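## Task

The rack's front face holds twelve drive blanks in three rows of four. Press every protruding blank fully home until it stops and clicks into place, except the middle-row blank that is third counting from the right when facing the rack; that one must stay untouched. The rack is free-standing: tilting it more than a little fails the task, and it must finish in its original position.

## Robot and tools

Robot: two arms, left_arm and right_arm, each with a parallel two-finger gripper and a wrist camera. Root links sit near (-0.006, +0.301, 0) m for left_arm and (-0.007, -0.246, 0) m for right_arm, each yawed very slightly. Fixed head cameras cam_head_left and cam_head_right look down from behind; wrist cameras are cam_left_wrist and cam_right_wrist. All images are 896x504.

Scene frame: origin at table height between the arms, +x out over the table, +y toward left_arm, +z up. Reported hand positions (metres) and orientations (quat_wxyz) use this frame and may be a few centimetres off. The gripper's fingers point along its own +z; they open and close along its y. The reported position is the point between the finger pads, roughly 1 cm behind the tips.

Command row: 14 numbers, each in [-1, 1], always both arms: left_arm dx, dy, dz, rx, ry, rz, opening, then right_arm in the same seven slots. The six pose numbers are an offset, not a pose, measured from that arm's current Hand target and along the Hand target's own axes (not the scene axes). Scale: 1.0 equals 0.6 m for dx/dy/dz or 180 degrees for rotation; rx, ry, rz form a single rotation vector. All zeros re-requests the current Hand target (useful to pull an arm out of a push or to resend a target it stopped short of). Opening is absolute: +1 fully open (0.093 m), -1 closed. Sending 0 for opening is a real command, so resend the present value to leave a gripper alone.

execute_actions(actions, cameras): actions is a list of actions; each action is a list of up to 15 rows, one per 1/30 s step, and a short action holds its final row. Every row in an action is offset from the Hand target at that action's start, so repeating an offset keeps moving. An empty actions list returns images and full state. cameras picks images by name, ["all"] or [].

move(target, speed, blend, opening_speed, grip_force, blocking, cameras): target is one 14-number row or up to 15 such rows, all counted from the same starting Hand targets. Paths are straight lines, end together, last 0.5 to 10 s, and ignore obstacles. speed: m/s, 0.002 to 2.9, default 0.25 (rotation up to twice that in rad/s); one value or one per target. blend: corner rounding in metres for lists, default 0 (stop at each). opening_speed: opening change per second on the -1..+1 scale, at least 0.2. grip_force: newtons per pad, 10 to 50, per arm or one value; it persists. blocking=false returns after about 0.5 s while the move continues. The extra 'move:' line reports the ending (done, off_target, moving, held, fault) and any limits (paced = pose clipped, held = steps withheld). done means within 10 mm and 2 degrees; it says nothing about contact.

wait(seconds 0 to 10) lets time pass with the last commands held. stop brakes a running move. zoom_image(camera, region [x0,y0,x1,y1] in pixels, at most 504 by 504) enlarges part of the newest image of that camera. finished_scene(scene) ends the current scene (1 or 2) irreversibly; scene 1 is practice and may be skipped.

Results: per arm end_effector_position and quat; Hand target (last commanded pose after clipping, the base for next offsets); Tool commands; grip_measured (+1 open, -1 closed, pads meet near -0.94); Joint positions (last entry is finger opening in m); joint torques; joint velocities, possibly summarised as within noise; some step readings for execute_actions. MOTOR HOT appears at 75 °C; at 90 °C the arm folds away and is lost for the scene.

Behaviour: commanded orientation is clipped to 40 degrees from the measured one each step. Grippers sag, fall short or tilt, especially when reaching far, so check position and orientation after each motion and correct. Tiny moves may not happen. An arm blocked by contact keeps pressing until commanded elsewhere; to release a push, send a target behind the gripper. Faster moves strike harder and targets deeper beyond contact press harder.

For this job: approach each blank square to the rack face and push with closed fingers at modest speed, a short distance past the latching point, then back off. Keep pushes gentle and centred so the unfastened rack neither slides nor tips; use the other arm to brace it if needed. Never touch the excluded blank. Avoid routing a hand near its own base, keep the two arms and wrist cameras apart, avoid long stretched holds that heat motors, and don't knock anything off the table.

Each tool is called after "Request:" by a JSON object that holds its "method" and its "body", one argument or row to a line.

## Session

Request:
{"method": "execute_actions", "body": {
  "actions": []
}}

Scene clock: 0.00 s.
left_arm: end_effector_position=(+0.3813, +0.3120, +0.0891) grip_measured=+1.000 end_effector_quat_wxyz=(+0.576, -0.057, +0.815, +0.028) | right_arm: end_effector_position=(+0.3657, -0.3151, +0.0875) grip_measured=+1.000 end_effector_quat_wxyz=(+0.564, +0.170, +0.805, -0.077)
Joint positions: left_arm=[0.015 1.557 0.354 0.858 -0.145 -0.073 0.093] | right_arm=[-0.031 1.521 0.343 0.805 0.254 0.17 0.093]
Joint velocities: within noise
Joint torques (N m): no reading
Heat: left arm: 24 °C; right arm: 24 °C.
Hand target: left_arm +0.3825, +0.3119, +0.0916; +0.578, -0.057, +0.813, +0.028 | right_arm +0.3698, -0.3154, +0.0969; +0.576, +0.170, +0.796, -0.075
Tool commands: left_gripper/opening=+1.0 right_gripper/opening=+1.0

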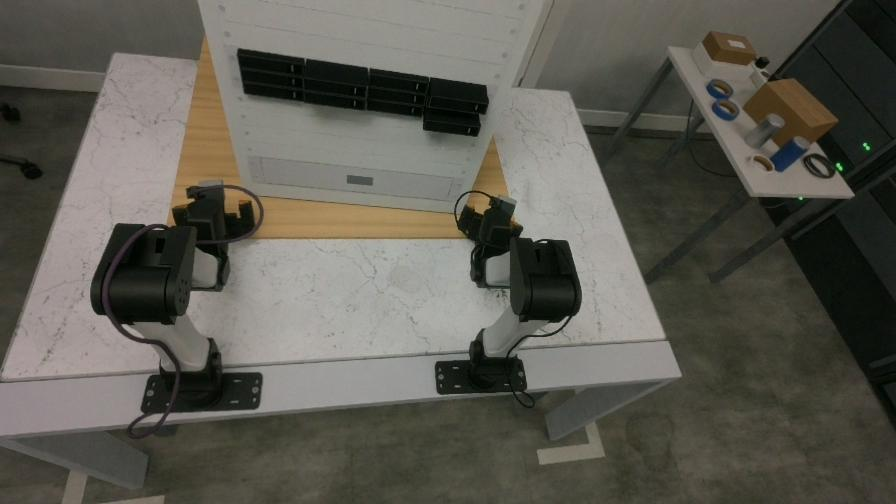

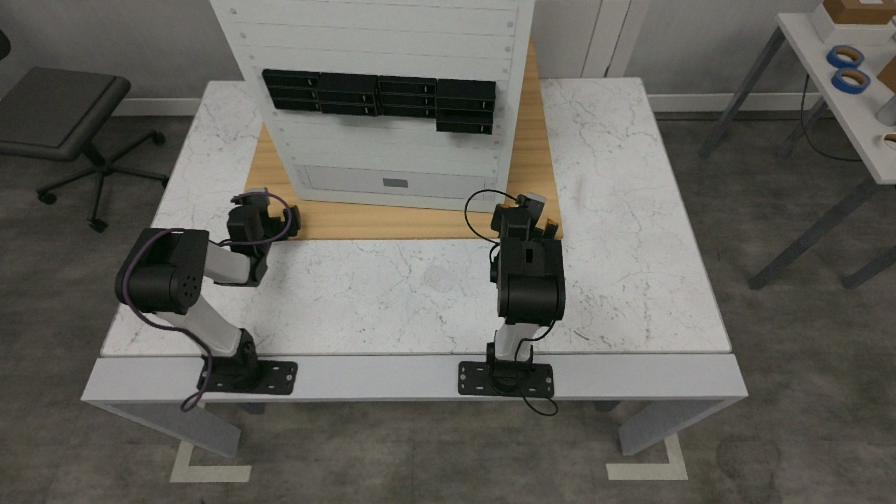

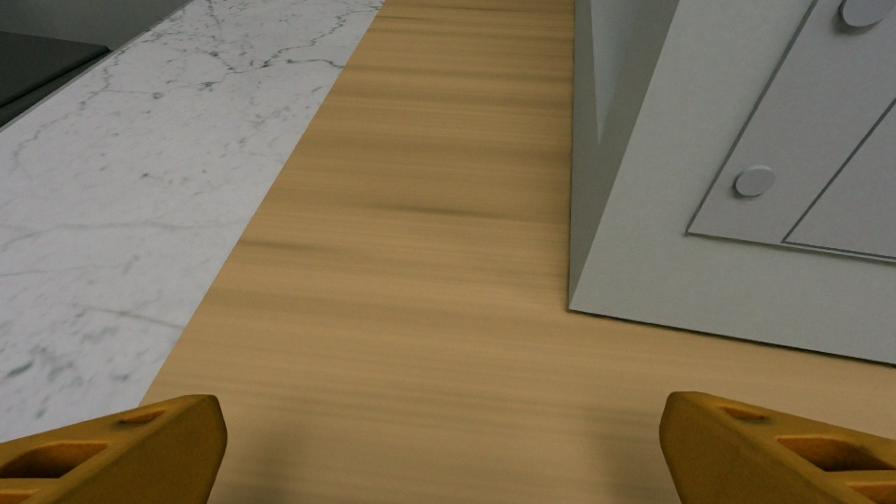

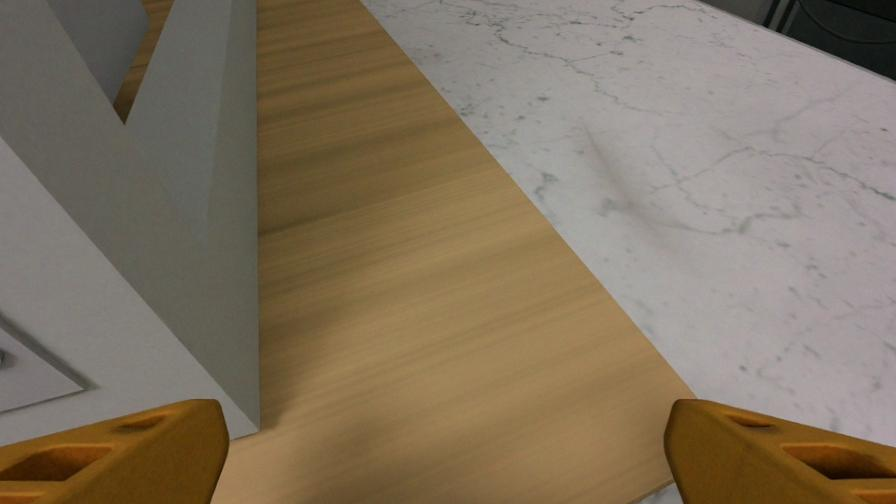

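Request:
{"method": "zoom_image", "body": {
  "camera": "cam_head_left",
  "region": [220, 30, 500, 150]
}}

Request:
{"method": "zoom_image", "body": {
  "camera": "cam_head_right",
  "region": [250, 50, 510, 150]
}}

Scaled by 1.800 from the camera's 896x504 image, which has a finer 1280x720 frame.

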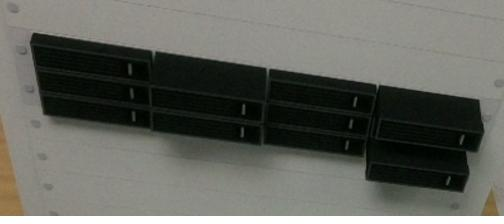

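Scaled by 1.938 from the camera's 896x504 image, which has a finer 1280x720 frame.

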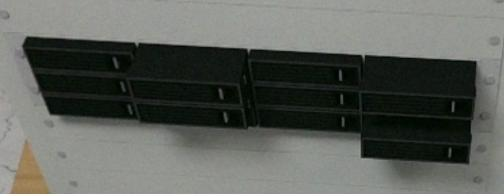

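Request:
{"method": "move", "body": {
  "target": [-0.4182,-0.1741,-0.3496,0.1485,-0.1030,0.0316,1,-0.3774,0.2144,-0.4090,-0.2104,-0.0932,-0.0591,1],
  "speed": 0.25,
  "cameras": ["all"]
}}

Scene clock: 48.20 s.
left_arm: end_effector_position=(+0.2815, +0.2029, +0.3924) grip_measured=+1.000 end_effector_quat_wxyz=(+0.694, +0.114, +0.700, -0.123) | right_arm: end_effector_position=(+0.2630, -0.1626, +0.3879) grip_measured=+1.000 end_effector_quat_wxyz=(+0.690, -0.102, +0.708, +0.109)
Joint positions: left_arm=[-0.269 0.764 0.922 -0.166 0.018 -0.015 0.093] | right_arm=[0.338 0.682 0.911 -0.253 -0.002 0.012 0.093]
Joint torques (N m): left_arm=[-0.72 0.24 9.26 2.07 -0.03 0.12] | right_arm=[0.83 1.13 10.92 2.2 -0.12 -0.09]
Heat: left arm: 28 °C; right arm: 29 °C.
Hand target: left_arm +0.2804, +0.2000, +0.3999; +0.696, +0.123, +0.697, -0.123 | right_arm +0.2604, -0.1599, +0.4001; +0.698, -0.110, +0.699, +0.110
Off the commanded pose: left_arm 0.008 m, 1 deg | right_arm 0.013 m, 2 deg.
move: off_target (right_arm)
camera_calibration:
cam_left_wrist: T_world_to_cam=[[-0.332232, -0.943102, 0.0134516, 0.280691], [-0.404906, 0.129729, -0.905109, 0.481952], [0.851865, -0.306152, -0.424967, 0.070828], [0, 0, 0, 1]] pos_world=[0.228064, 0.223881, 0.462543]
cam_right_wrist: T_world_to_cam=[[0.275396, -0.96114, -0.0191624, -0.221335], [-0.426996, -0.10444, -0.898202, 0.482935], [0.861296, 0.255543, -0.439165, 0.0679847], [0, 0, 0, 1]] pos_world=[0.208611, -0.17967, 0.459388]

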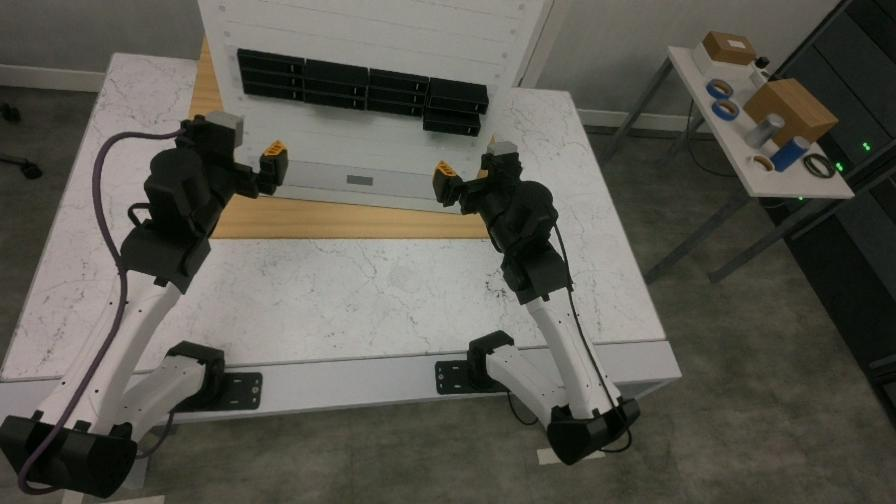

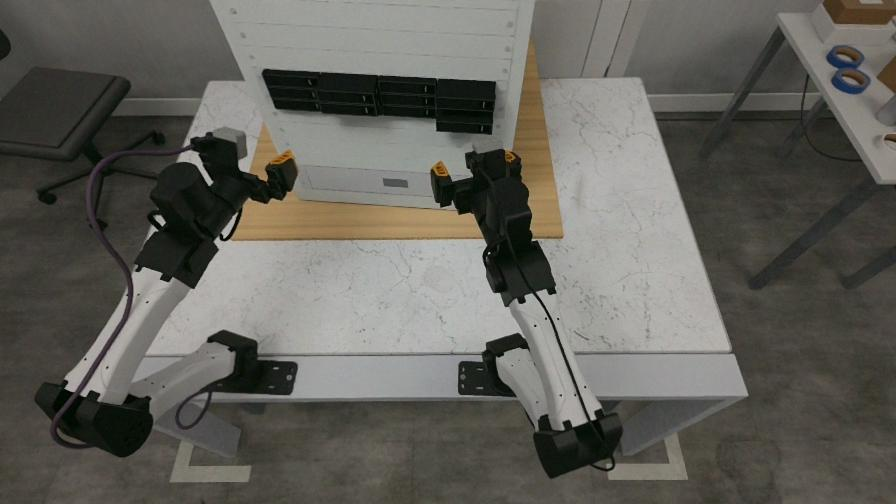

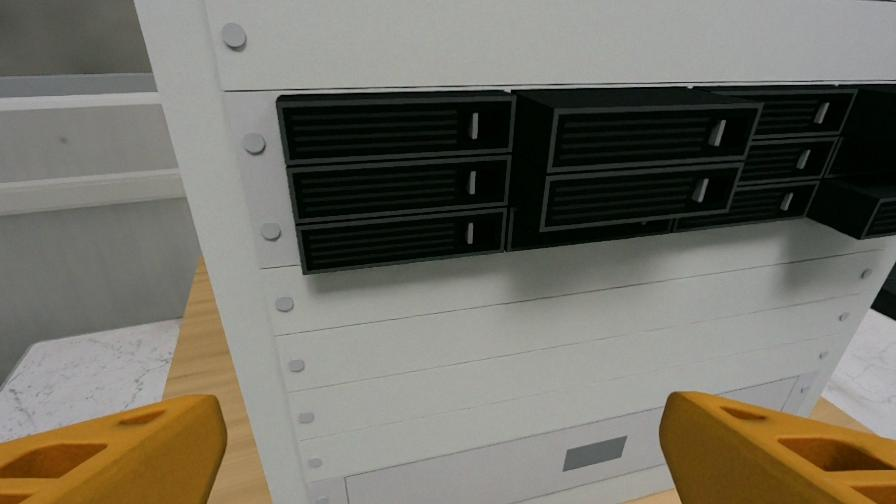

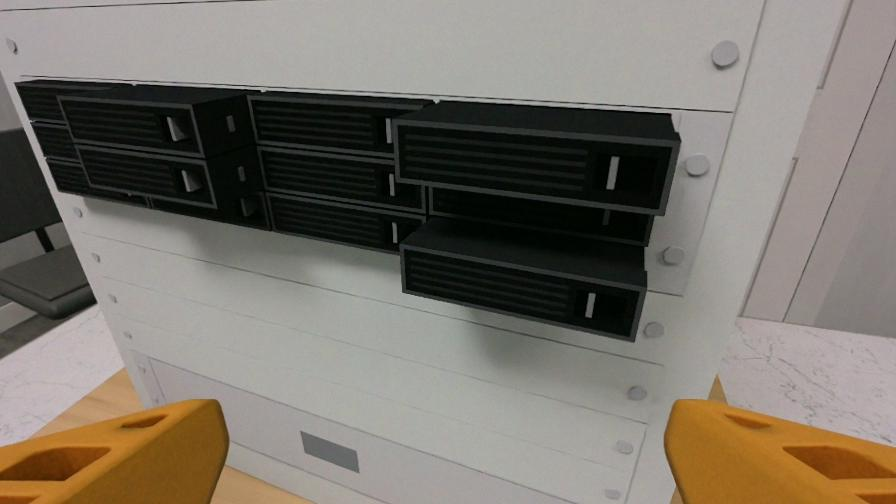

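Request:
{"method": "zoom_image", "body": {
  "camera": "cam_left_wrist",
  "region": [240, 70, 580, 290]
}}

Request:
{"method": "zoom_image", "body": {
  "camera": "cam_left_wrist",
  "region": [500, 60, 896, 280]
}}

Request:
{"method": "zoom_image", "body": {
  "camera": "cam_right_wrist",
  "region": [0, 60, 440, 280]
}}

Request:
{"method": "zoom_image", "body": {
  "camera": "cam_right_wrist",
  "region": [360, 80, 740, 350]
}}

Scaled by 1.482 from the camera's 896x504 image, which has a finer 1280x720 frame.

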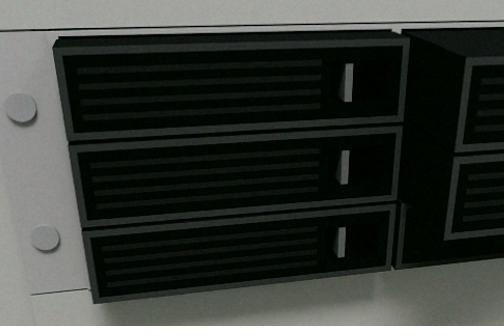

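Scaled by 1.273 from the camera's 896x504 image, which has a finer 1280x720 frame.

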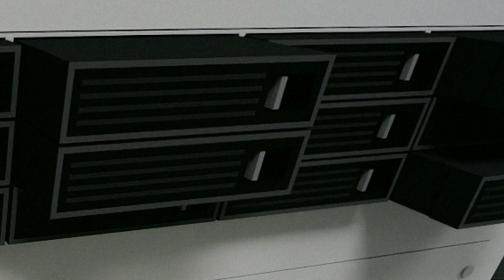

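Scaled by 1.145 from the camera's 896x504 image, which has a finer 1280x720 frame.

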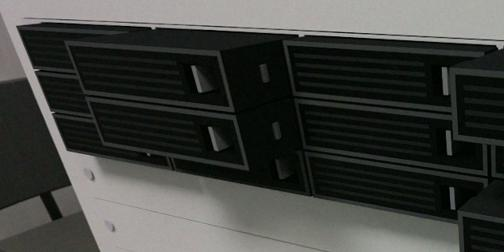

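Scaled by 1.326 from the camera's 896x504 image, which has a finer 1280x720 frame.

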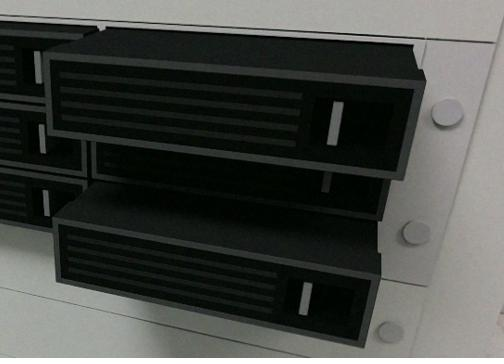

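Request:
{"method": "move", "body": {
  "target": [-0.0612,-0.1762,0.1968,-0.0109,0.1333,-0.0023,-0.95,-0.0448,-0.0237,0.1230,0.1353,-0.0083,0,-0.95],
  "speed": 0.2,
  "cameras": ["all"]
}}

Scene clock: 139.60 s.
left_arm: end_effector_position=(+0.3541, +0.0634, +0.4337) grip_measured=-0.945 end_effector_quat_wxyz=(+0.538, +0.137, +0.828, -0.083) | right_arm: end_effector_position=(+0.3356, -0.1523, +0.4065) grip_measured=-0.946 end_effector_quat_wxyz=(+0.699, +0.034, +0.713, -0.046)
Joint positions: left_arm=[-0.675 1.581 2.014 -0.886 -0.372 -0.164 0] | right_arm=[0.611 1.061 1.092 -0.055 0.683 -0.004 0]
Joint torques (N m): left_arm=[-0.49 -5.72 8.57 1.91 -0.3 -0.18] | right_arm=[0.7 -1.58 12.38 2.29 0.02 -0.08]
Heat: left arm: 38 °C; right arm: 34 °C.
Hand target: left_arm +0.3554, +0.0602, +0.4363; +0.538, +0.131, +0.829, -0.085 | right_arm +0.3350, -0.1508, +0.4269; +0.715, +0.041, +0.697, -0.038
Off the commanded pose: left_arm 0.004 m, 1 deg | right_arm 0.020 m, 3 deg.
move: off_target (right_arm)
camera_calibration:
cam_left_wrist: T_world_to_cam=[[-0.317269, -0.948279, -0.0103503, 0.177982], [-0.711745, 0.245316, -0.65821, 0.561131], [0.626705, -0.201463, -0.752764, 0.199071], [0, 0, 0, 1]] pos_world=[0.331092, 0.0712279, 0.521038]
cam_right_wrist: T_world_to_cam=[[-0.132365, -0.991127, 0.0121329, -0.111602], [-0.431063, 0.0465373, -0.901121, 0.55727], [0.892561, -0.124507, -0.433398, -0.0597473], [0, 0, 0, 1]] pos_world=[0.278774, -0.143985, 0.477627]

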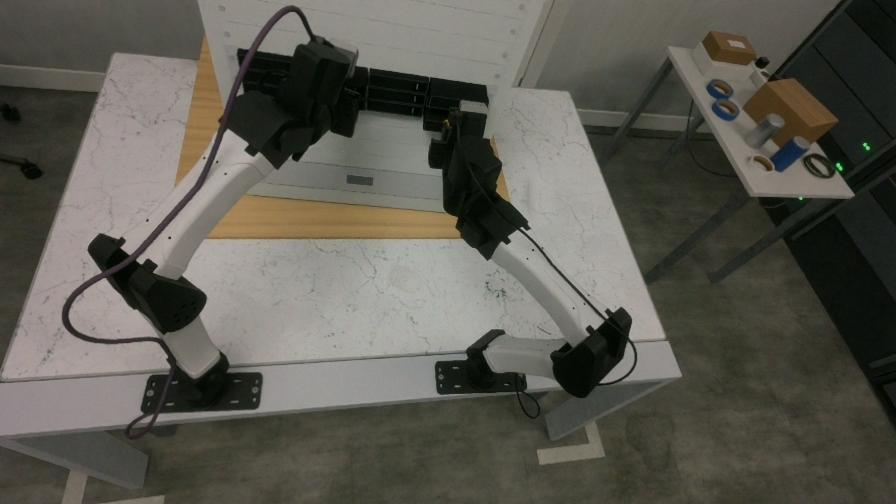

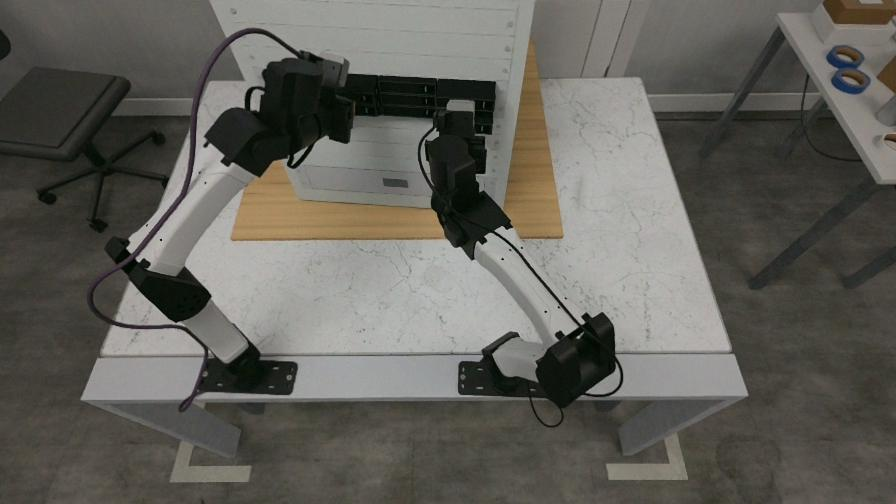

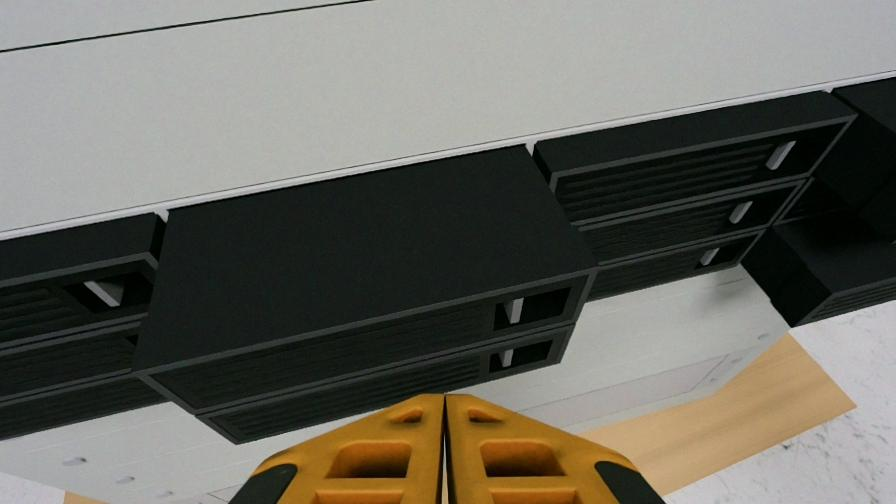

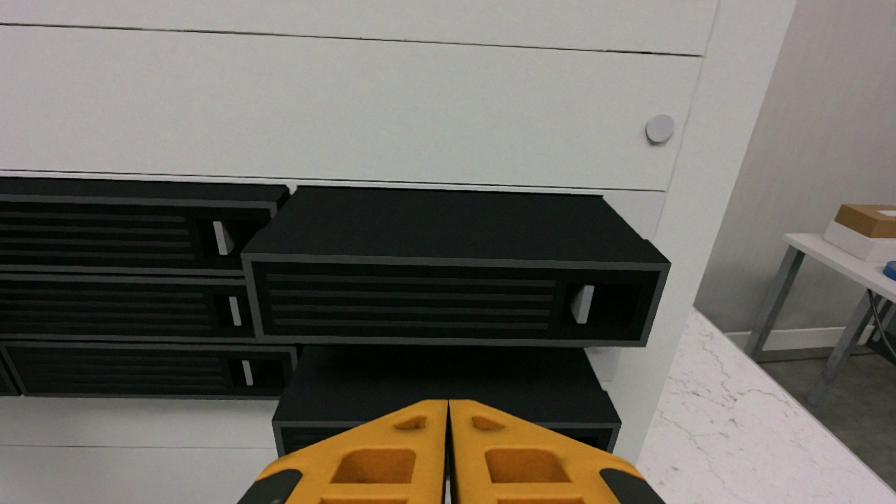

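Request:
{"method": "move", "body": {
  "target": [0.01065,0.01507,0.02728,0,0,0,-0.95,-0.0106,-0.0033,0.0436,0,0,0,-0.95],
  "speed": 0.1,
  "cameras": ["cam_left_wrist","cam_right_wrist"]
}}

Scene clock: 171.70 s.
left_arm: end_effector_position=(+0.3645, +0.0670, +0.4343) grip_measured=-0.945 end_effector_quat_wxyz=(+0.545, +0.127, +0.824, -0.090) | right_arm: end_effector_position=(+0.3589, -0.1540, +0.4134) grip_measured=-0.946 end_effector_quat_wxyz=(+0.699, +0.034, +0.713, -0.046)
Joint positions: left_arm=[-0.644 1.581 1.992 -0.838 -0.347 -0.164 0] | right_arm=[0.549 1.14 1.161 -0.046 0.62 -0.004 0]
Joint torques (N m): left_arm=[0.68 -6.41 4.75 2.15 -0.11 0.02] | right_arm=[-0.79 -2.25 12.46 2.3 -0.15 -0.05]
Heat: left arm: 38 °C; right arm: 35 °C.
Hand target: left_arm +0.3699, +0.0651, +0.4239; +0.538, +0.131, +0.829, -0.085 | right_arm +0.3605, -0.1556, +0.4339; +0.715, +0.041, +0.697, -0.038
Off the commanded pose: left_arm 0.012 m, 1 deg | right_arm 0.021 m, 3 deg.
move: off_target (left_arm, right_arm)
camera_calibration:
cam_left_wrist: T_world_to_cam=[[-0.309218, -0.950941, 0.00981108, 0.173229], [-0.704924, 0.222271, -0.673556, 0.573694], [0.638331, -0.215191, -0.739072, 0.184494], [0, 0, 0, 1]] pos_world=[0.340208, 0.0769164, 0.52107]
cam_right_wrist: T_world_to_cam=[[-0.131623, -0.991233, 0.0114973, -0.110203], [-0.432111, 0.0469326, -0.900598, 0.573772], [0.892164, -0.123507, -0.4345, -0.0770563], [0, 0, 0, 1]] pos_world=[0.302175, -0.145683, 0.484524]
Images, in order (width x height): cam_left_wrist 896x504, cam_right_wrist 896x504.

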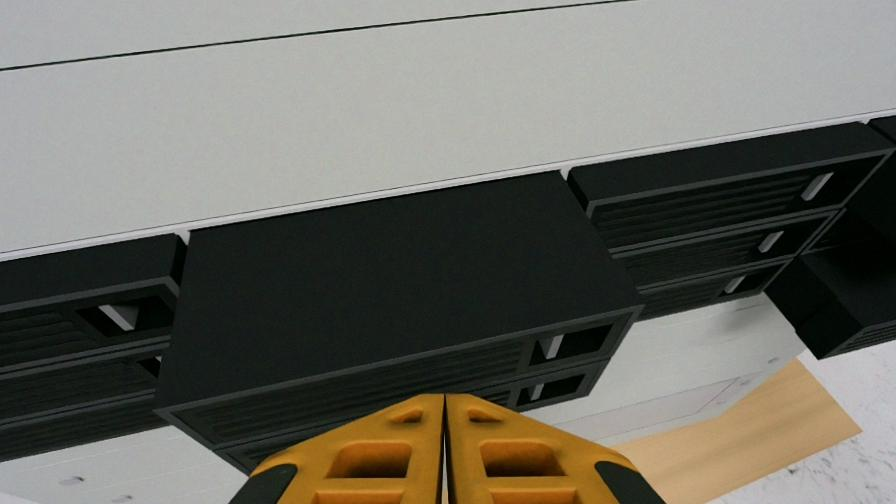

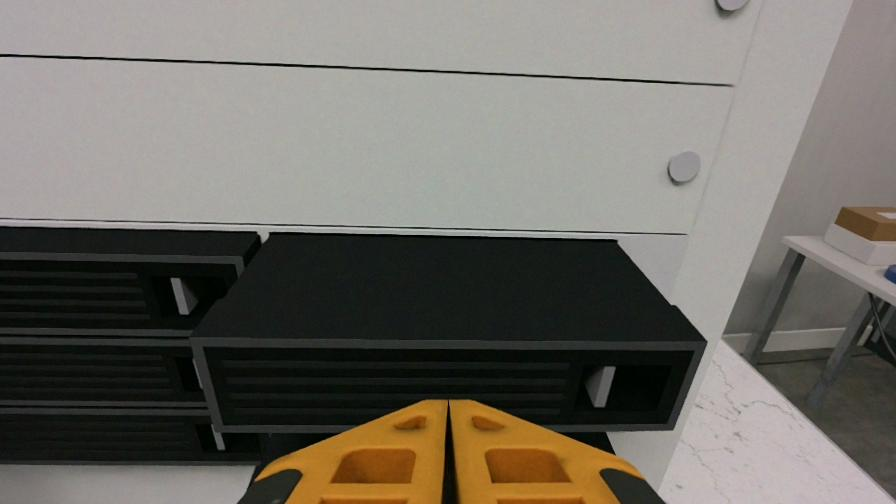

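Request:
{"method": "zoom_image", "body": {
  "camera": "cam_right_wrist",
  "region": [0, 200, 450, 480]
}}

Scaled by 1.120 from the camera's 896x504 image, which has a finer 1280x720 frame.

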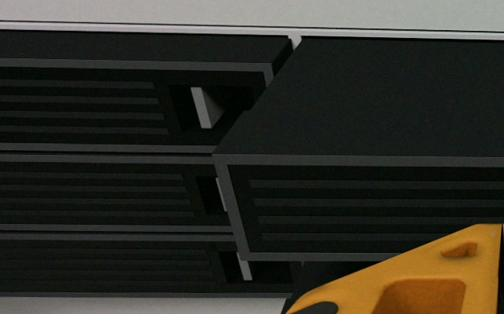

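Request:
{"method": "move", "body": {
  "target": [0.0172,0.0015,0.0128,0,0,0,-0.95,0.0,0.0,0.0367,0,0,0,-0.95],
  "speed": 0.05,
  "cameras": ["cam_left_wrist","cam_right_wrist"]
}}

Scene clock: 201.50 s.
left_arm: end_effector_position=(+0.3726, +0.0615, +0.4126) grip_measured=-0.945 end_effector_quat_wxyz=(+0.537, +0.130, +0.829, -0.087) | right_arm: end_effector_position=(+0.3802, -0.1563, +0.4134) grip_measured=-0.946 end_effector_quat_wxyz=(+0.698, +0.034, +0.714, -0.046)
Joint positions: left_arm=[-0.64 1.581 1.91 -0.777 -0.341 -0.164 0] | right_arm=[0.498 1.207 1.203 -0.023 0.569 -0.004 0]
Joint torques (N m): left_arm=[0.91 -8.98 4.88 2.11 -0.11 0.08] | right_arm=[-0.85 -2.82 12.6 2.33 -0.17 -0.03]
Heat: left arm: 34 °C; right arm: 38 °C.
Hand target: left_arm +0.3729, +0.0651, +0.4113; +0.538, +0.131, +0.829, -0.085 | right_arm +0.3824, -0.1582, +0.4344; +0.715, +0.041, +0.697, -0.038
Off the commanded pose: left_arm 0.004 m, 0 deg | right_arm 0.021 m, 3 deg.
move: off_target (right_arm)
camera_calibration:
cam_left_wrist: T_world_to_cam=[[-0.310045, -0.950713, 0.00408238, 0.173333], [-0.716882, 0.230964, -0.657826, 0.563523], [0.624461, -0.206882, -0.753158, 0.172522], [0, 0, 0, 1]] pos_world=[0.349987, 0.0703281, 0.49993]
cam_right_wrist: T_world_to_cam=[[-0.131628, -0.99123, 0.0117538, -0.109864], [-0.434491, 0.0470316, -0.899447, 0.583619], [0.891006, -0.123499, -0.436871, -0.0950127], [0, 0, 0, 1]] pos_world=[0.323773, -0.148083, 0.484718]
Images, in order (width x height): cam_left_wrist 896x504, cam_right_wrist 896x504.

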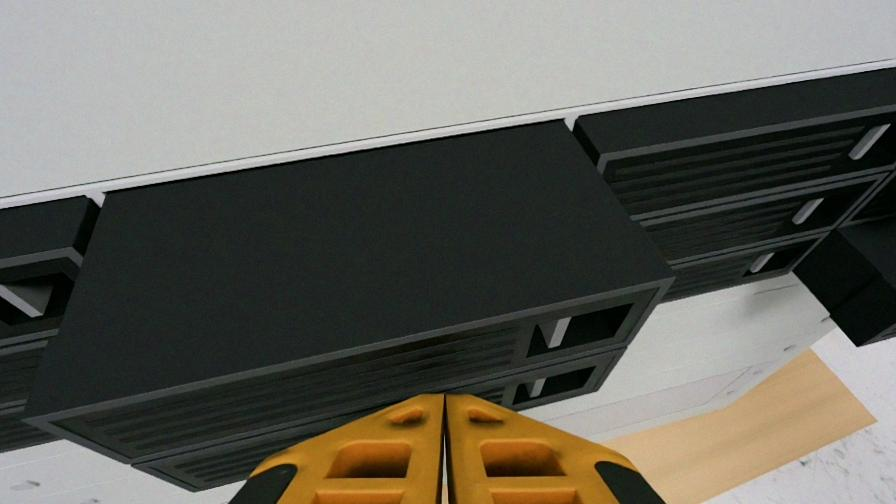

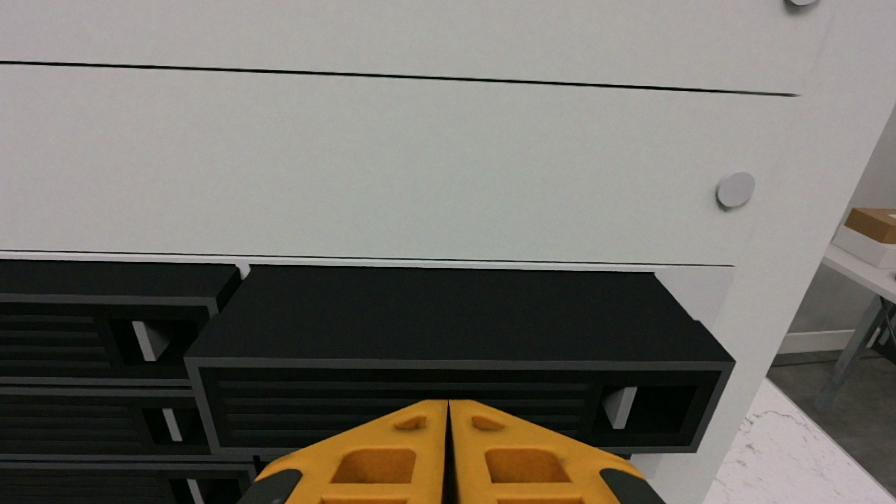

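Request:
{"method": "move", "body": {
  "target": [
    [-0.0245,-0.0055,-0.0474,0,0,0,-0.95,0,0,0.0167,0,0,0,-0.95],
    [-0.0063,0.0053,-0.0085,0,0,0,-0.95,0,0,0.0333,0,0,0,-0.95]
  ],
  "speed": 0.05,
  "cameras": ["all"]
}}

Scene clock: 215.20 s.
left_arm: end_effector_position=(+0.3714, +0.0655, +0.4173) grip_measured=-0.945 end_effector_quat_wxyz=(+0.536, +0.128, +0.830, -0.087) | right_arm: end_effector_position=(+0.3988, -0.1577, +0.4141) grip_measured=-0.946 end_effector_quat_wxyz=(+0.697, +0.033, +0.715, -0.045)
Joint positions: left_arm=[-0.633 1.581 1.934 -0.802 -0.336 -0.164 0] | right_arm=[0.461 1.267 1.246 -0.007 0.529 -0.004 0]
Joint torques (N m): left_arm=[0.64 -9.16 4.92 2.09 -0.11 0.09] | right_arm=[-1.09 -3.14 12.68 2.4 -0.16 -0.01]
Heat: left arm: 34 °C; right arm: 39 °C.
Hand target: left_arm +0.3709, +0.0691, +0.4168; +0.538, +0.131, +0.829, -0.085 | right_arm +0.4023, -0.1603, +0.4349; +0.715, +0.041, +0.697, -0.038
Off the commanded pose: left_arm 0.004 m, 0 deg | right_arm 0.021 m, 3 deg.
move: off_target (right_arm)
camera_calibration:
cam_left_wrist: T_world_to_cam=[[-0.307718, -0.951459, 0.00594242, 0.175178], [-0.718784, 0.228366, -0.656658, 0.565207], [0.623426, -0.206337, -0.754165, 0.178501], [0, 0, 0, 1]] pos_world=[0.348885, 0.0744317, 0.504726]
cam_right_wrist: T_world_to_cam=[[-0.128935, -0.991586, 0.0115237, -0.109769], [-0.436002, 0.046248, -0.898757, 0.592553], [0.890662, -0.120906, -0.438296, -0.110226], [0, 0, 0, 1]] pos_world=[0.342375, -0.149576, 0.485514]

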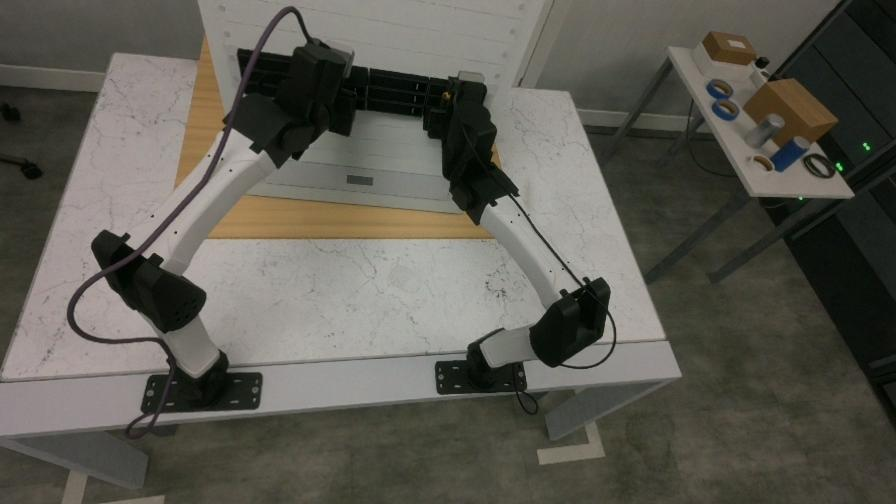

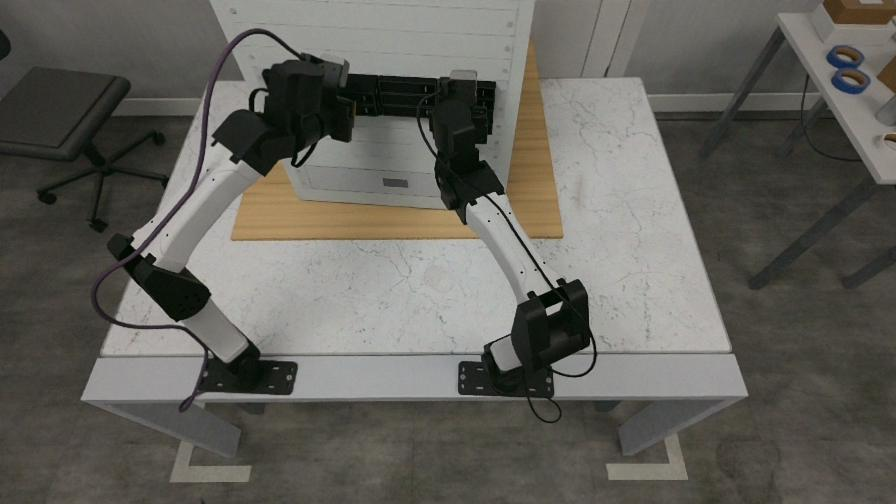

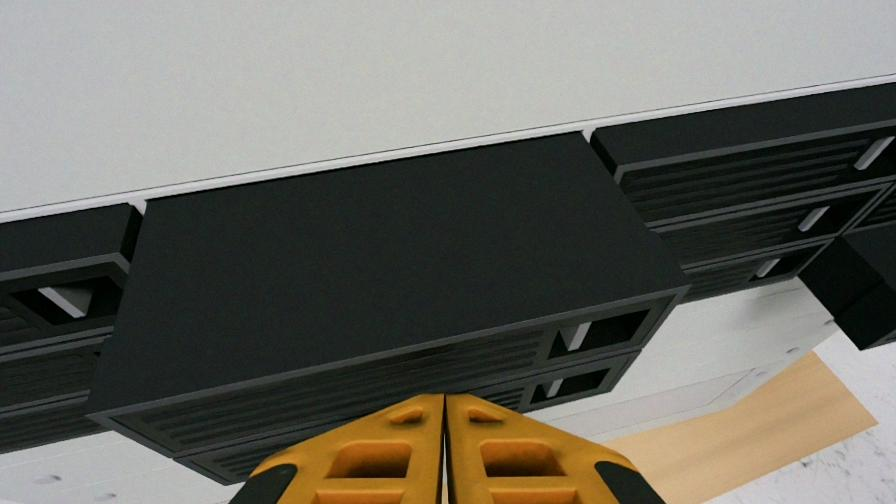

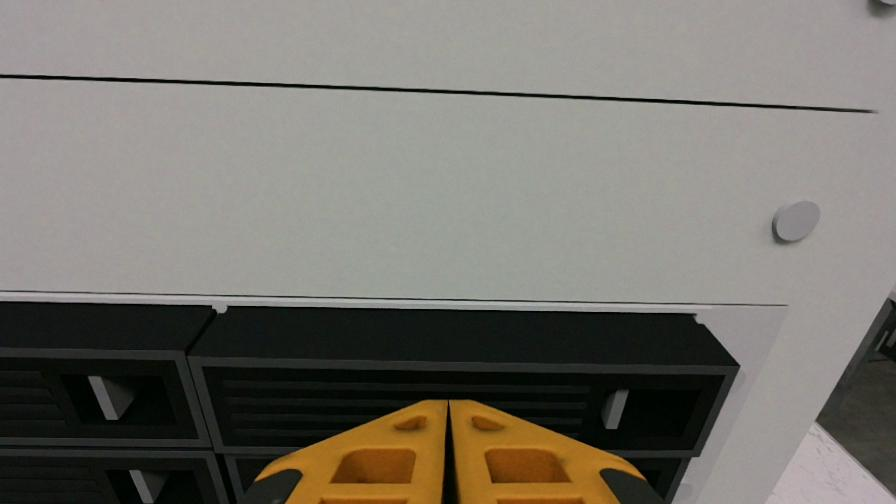

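Request:
{"method": "move", "body": {
  "target": [-0.00875,0.0016,0.0032,0,0,0,-0.95,0,0,0.0083,0,0,0,-0.95],
  "speed": 0.03,
  "cameras": ["cam_left_wrist","cam_right_wrist"]
}}

Scene clock: 227.67 s.
left_arm: end_effector_position=(+0.3727, +0.0672, +0.4173) grip_measured=-0.945 end_effector_quat_wxyz=(+0.536, +0.128, +0.830, -0.087) | right_arm: end_effector_position=(+0.4012, -0.1581, +0.4145) grip_measured=-0.946 end_effector_quat_wxyz=(+0.697, +0.033, +0.715, -0.044)
Joint positions: left_arm=[-0.625 1.581 1.934 -0.801 -0.329 -0.162 0] | right_arm=[0.456 1.274 1.252 -0.005 0.524 -0.004 0]
Joint torques (N m): left_arm=[0.81 -7.13 7.91 1.95 -0.1 0.13] | right_arm=[-1.43 -2.44 13.11 2.42 -0.2 -0.01]
Heat: left arm: 35 °C; right arm: 40 °C.
Hand target: left_arm +0.3749, +0.0689, +0.4208; +0.538, +0.131, +0.829, -0.085 | right_arm +0.4072, -0.1609, +0.4351; +0.715, +0.041, +0.697, -0.038
Off the commanded pose: left_arm 0.004 m, 1 deg | right_arm 0.022 m, 3 deg.
move: off_target (right_arm)
camera_calibration:
cam_left_wrist: T_world_to_cam=[[-0.307168, -0.95163, 0.0069227, 0.176647], [-0.719528, 0.227477, -0.65615, 0.565807], [0.622838, -0.20653, -0.754598, 0.178362], [0, 0, 0, 1]] pos_world=[0.350284, 0.076232, 0.504624]
cam_right_wrist: T_world_to_cam=[[-0.128938, -0.991592, 0.0109958, -0.109716], [-0.435353, 0.0466397, -0.899051, 0.593917], [0.890979, -0.120708, -0.437706, -0.112526], [0, 0, 0, 1]] pos_world=[0.344676, -0.150076, 0.485915]
Images, in order (width x height): cam_left_wrist 896x504, cam_right_wrist 896x504.

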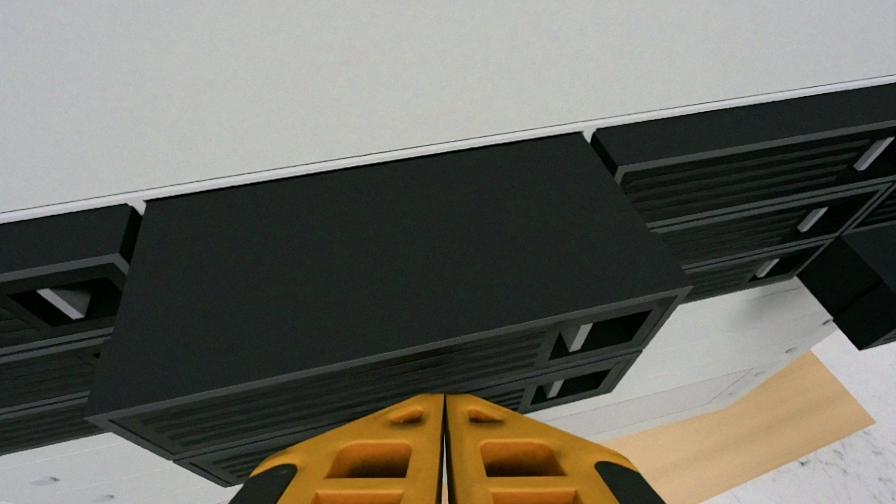

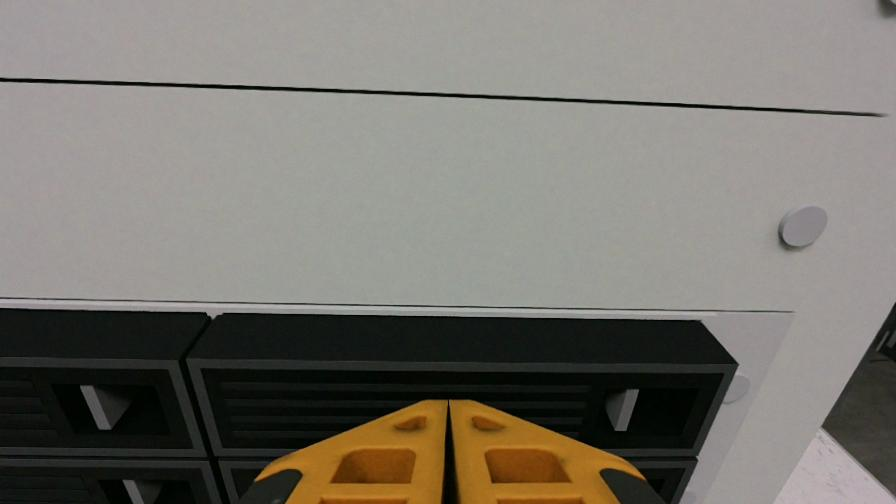

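Request:
{"method": "move", "body": {
  "target": [-0.00875,0.0016,0.0032,0,0,0,-0.95,0,0,0.0083,0,0,0,-0.95],
  "speed": 0.03,
  "cameras": ["cam_left_wrist","cam_right_wrist"]
}}

Scene clock: 232.30 s.
left_arm: end_effector_position=(+0.3750, +0.0681, +0.4219) grip_measured=-0.945 end_effector_quat_wxyz=(+0.537, +0.127, +0.829, -0.088) | right_arm: end_effector_position=(+0.4016, -0.1581, +0.4144) grip_measured=-0.946 end_effector_quat_wxyz=(+0.694, +0.032, +0.717, -0.046)
Joint positions: left_arm=[-0.618 1.593 1.964 -0.814 -0.322 -0.159 0] | right_arm=[0.455 1.278 1.262 -0.02 0.524 -0.004 0]
Joint torques (N m): left_arm=[0.94 -6.22 8.8 1.9 -0.12 0.13] | right_arm=[-2.18 -1.39 13.15 2.62 -0.29 -0.02]
Heat: left arm: 35 °C; right arm: 41 °C.
Hand target: left_arm +0.3789, +0.0686, +0.4249; +0.538, +0.131, +0.829, -0.085 | right_arm +0.4122, -0.1615, +0.4351; +0.715, +0.041, +0.697, -0.038
Off the commanded pose: left_arm 0.005 m, 1 deg | right_arm 0.024 m, 4 deg.
move: off_target (right_arm)
camera_calibration:
cam_left_wrist: T_world_to_cam=[[-0.307752, -0.951428, 0.00862112, 0.177599], [-0.717282, 0.226042, -0.659099, 0.570844], [0.625136, -0.209023, -0.752007, 0.17888], [0, 0, 0, 1]] pos_world=[0.352288, 0.0773275, 0.509231]
cam_right_wrist: T_world_to_cam=[[-0.129207, -0.991496, 0.0155359, -0.111382], [-0.44261, 0.0436447, -0.895651, 0.595045], [0.887357, -0.122601, -0.444485, -0.109076], [0, 0, 0, 1]] pos_world=[0.345771, -0.149779, 0.4862]
Images, in order (width x height): cam_left_wrist 896x504, cam_right_wrist 896x504.

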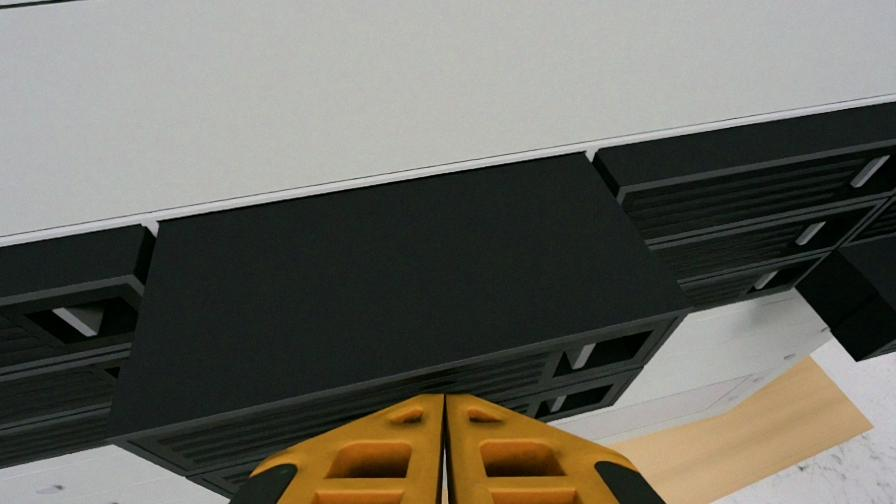

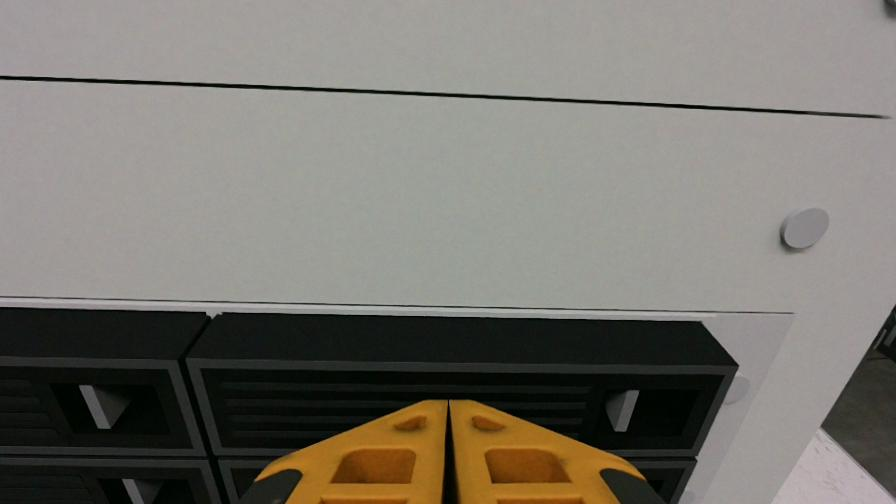

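Request:
{"method": "move", "body": {
  "target": [0,0,0,0,0,0,-0.95,0,0,0.0083,0,0,0,-0.95],
  "speed": 0.03,
  "cameras": ["all"]
}}

Scene clock: 237.07 s.
left_arm: end_effector_position=(+0.3750, +0.0680, +0.4216) grip_measured=-0.945 end_effector_quat_wxyz=(+0.537, +0.127, +0.829, -0.088) | right_arm: end_effector_position=(+0.4020, -0.1581, +0.4144) grip_measured=-0.946 end_effector_quat_wxyz=(+0.692, +0.030, +0.720, -0.047)
Joint positions: left_arm=[-0.618 1.594 1.964 -0.815 -0.321 -0.159 0] | right_arm=[0.454 1.281 1.271 -0.035 0.522 -0.004 0]
Joint torques (N m): left_arm=[0.77 -6.19 8.85 1.92 -0.11 0.11] | right_arm=[-2.84 -0.34 13.19 2.8 -0.35 -0.02]
Heat: left arm: 34 °C; right arm: 41 °C.
Hand target: left_arm +0.3789, +0.0685, +0.4247; +0.537, +0.131, +0.829, -0.085 | right_arm +0.4172, -0.1620, +0.4353; +0.715, +0.041, +0.697, -0.038
Off the commanded pose: left_arm 0.005 m, 1 deg | right_arm 0.026 m, 4 deg.
move: off_target (right_arm)
camera_calibration:
cam_left_wrist: T_world_to_cam=[[-0.308125, -0.951309, 0.00834889, 0.177703], [-0.717848, 0.226731, -0.658246, 0.570407], [0.624302, -0.208815, -0.752757, 0.179134], [0, 0, 0, 1]] pos_world=[0.352387, 0.0771273, 0.508829]
cam_right_wrist: T_world_to_cam=[[-0.12799, -0.991579, 0.0197575, -0.113562], [-0.449511, 0.0402408, -0.892368, 0.596065], [0.884058, -0.123095, -0.450876, -0.105497], [0, 0, 0, 1]] pos_world=[0.346669, -0.149578, 0.486587]

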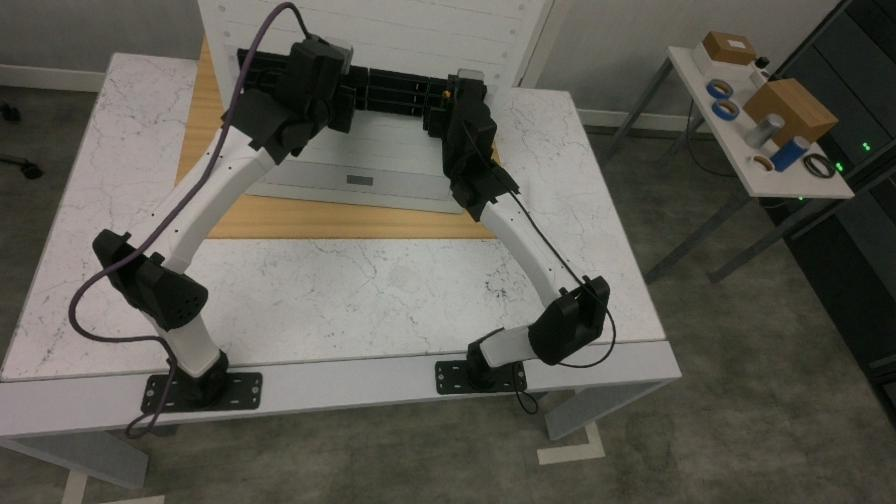

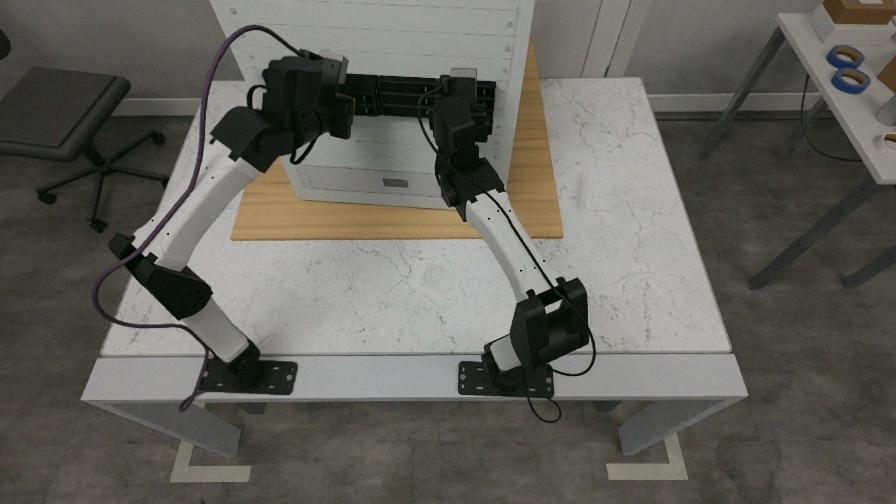

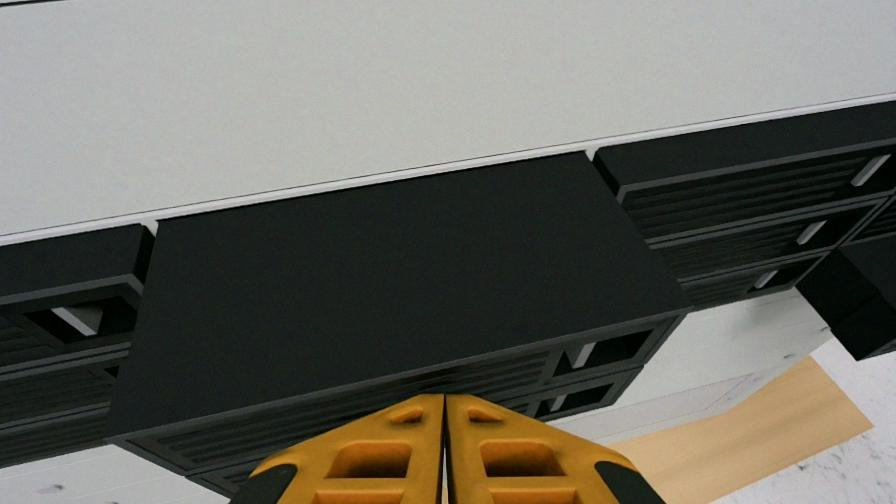

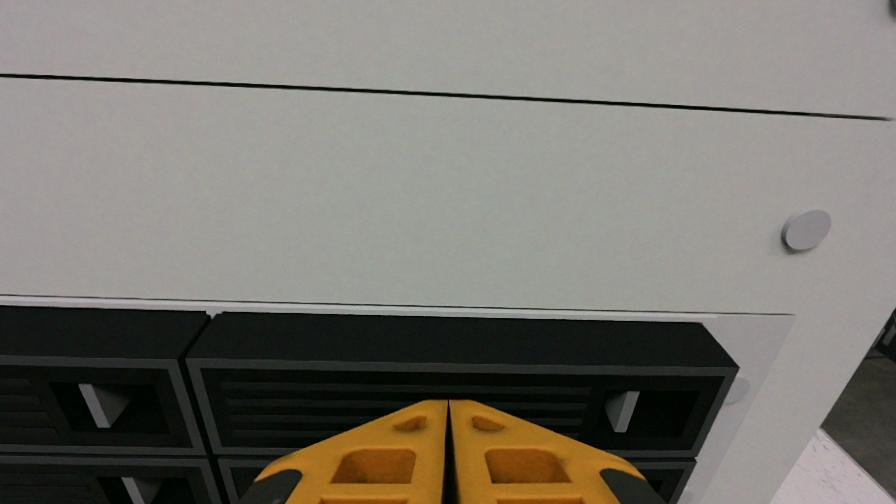

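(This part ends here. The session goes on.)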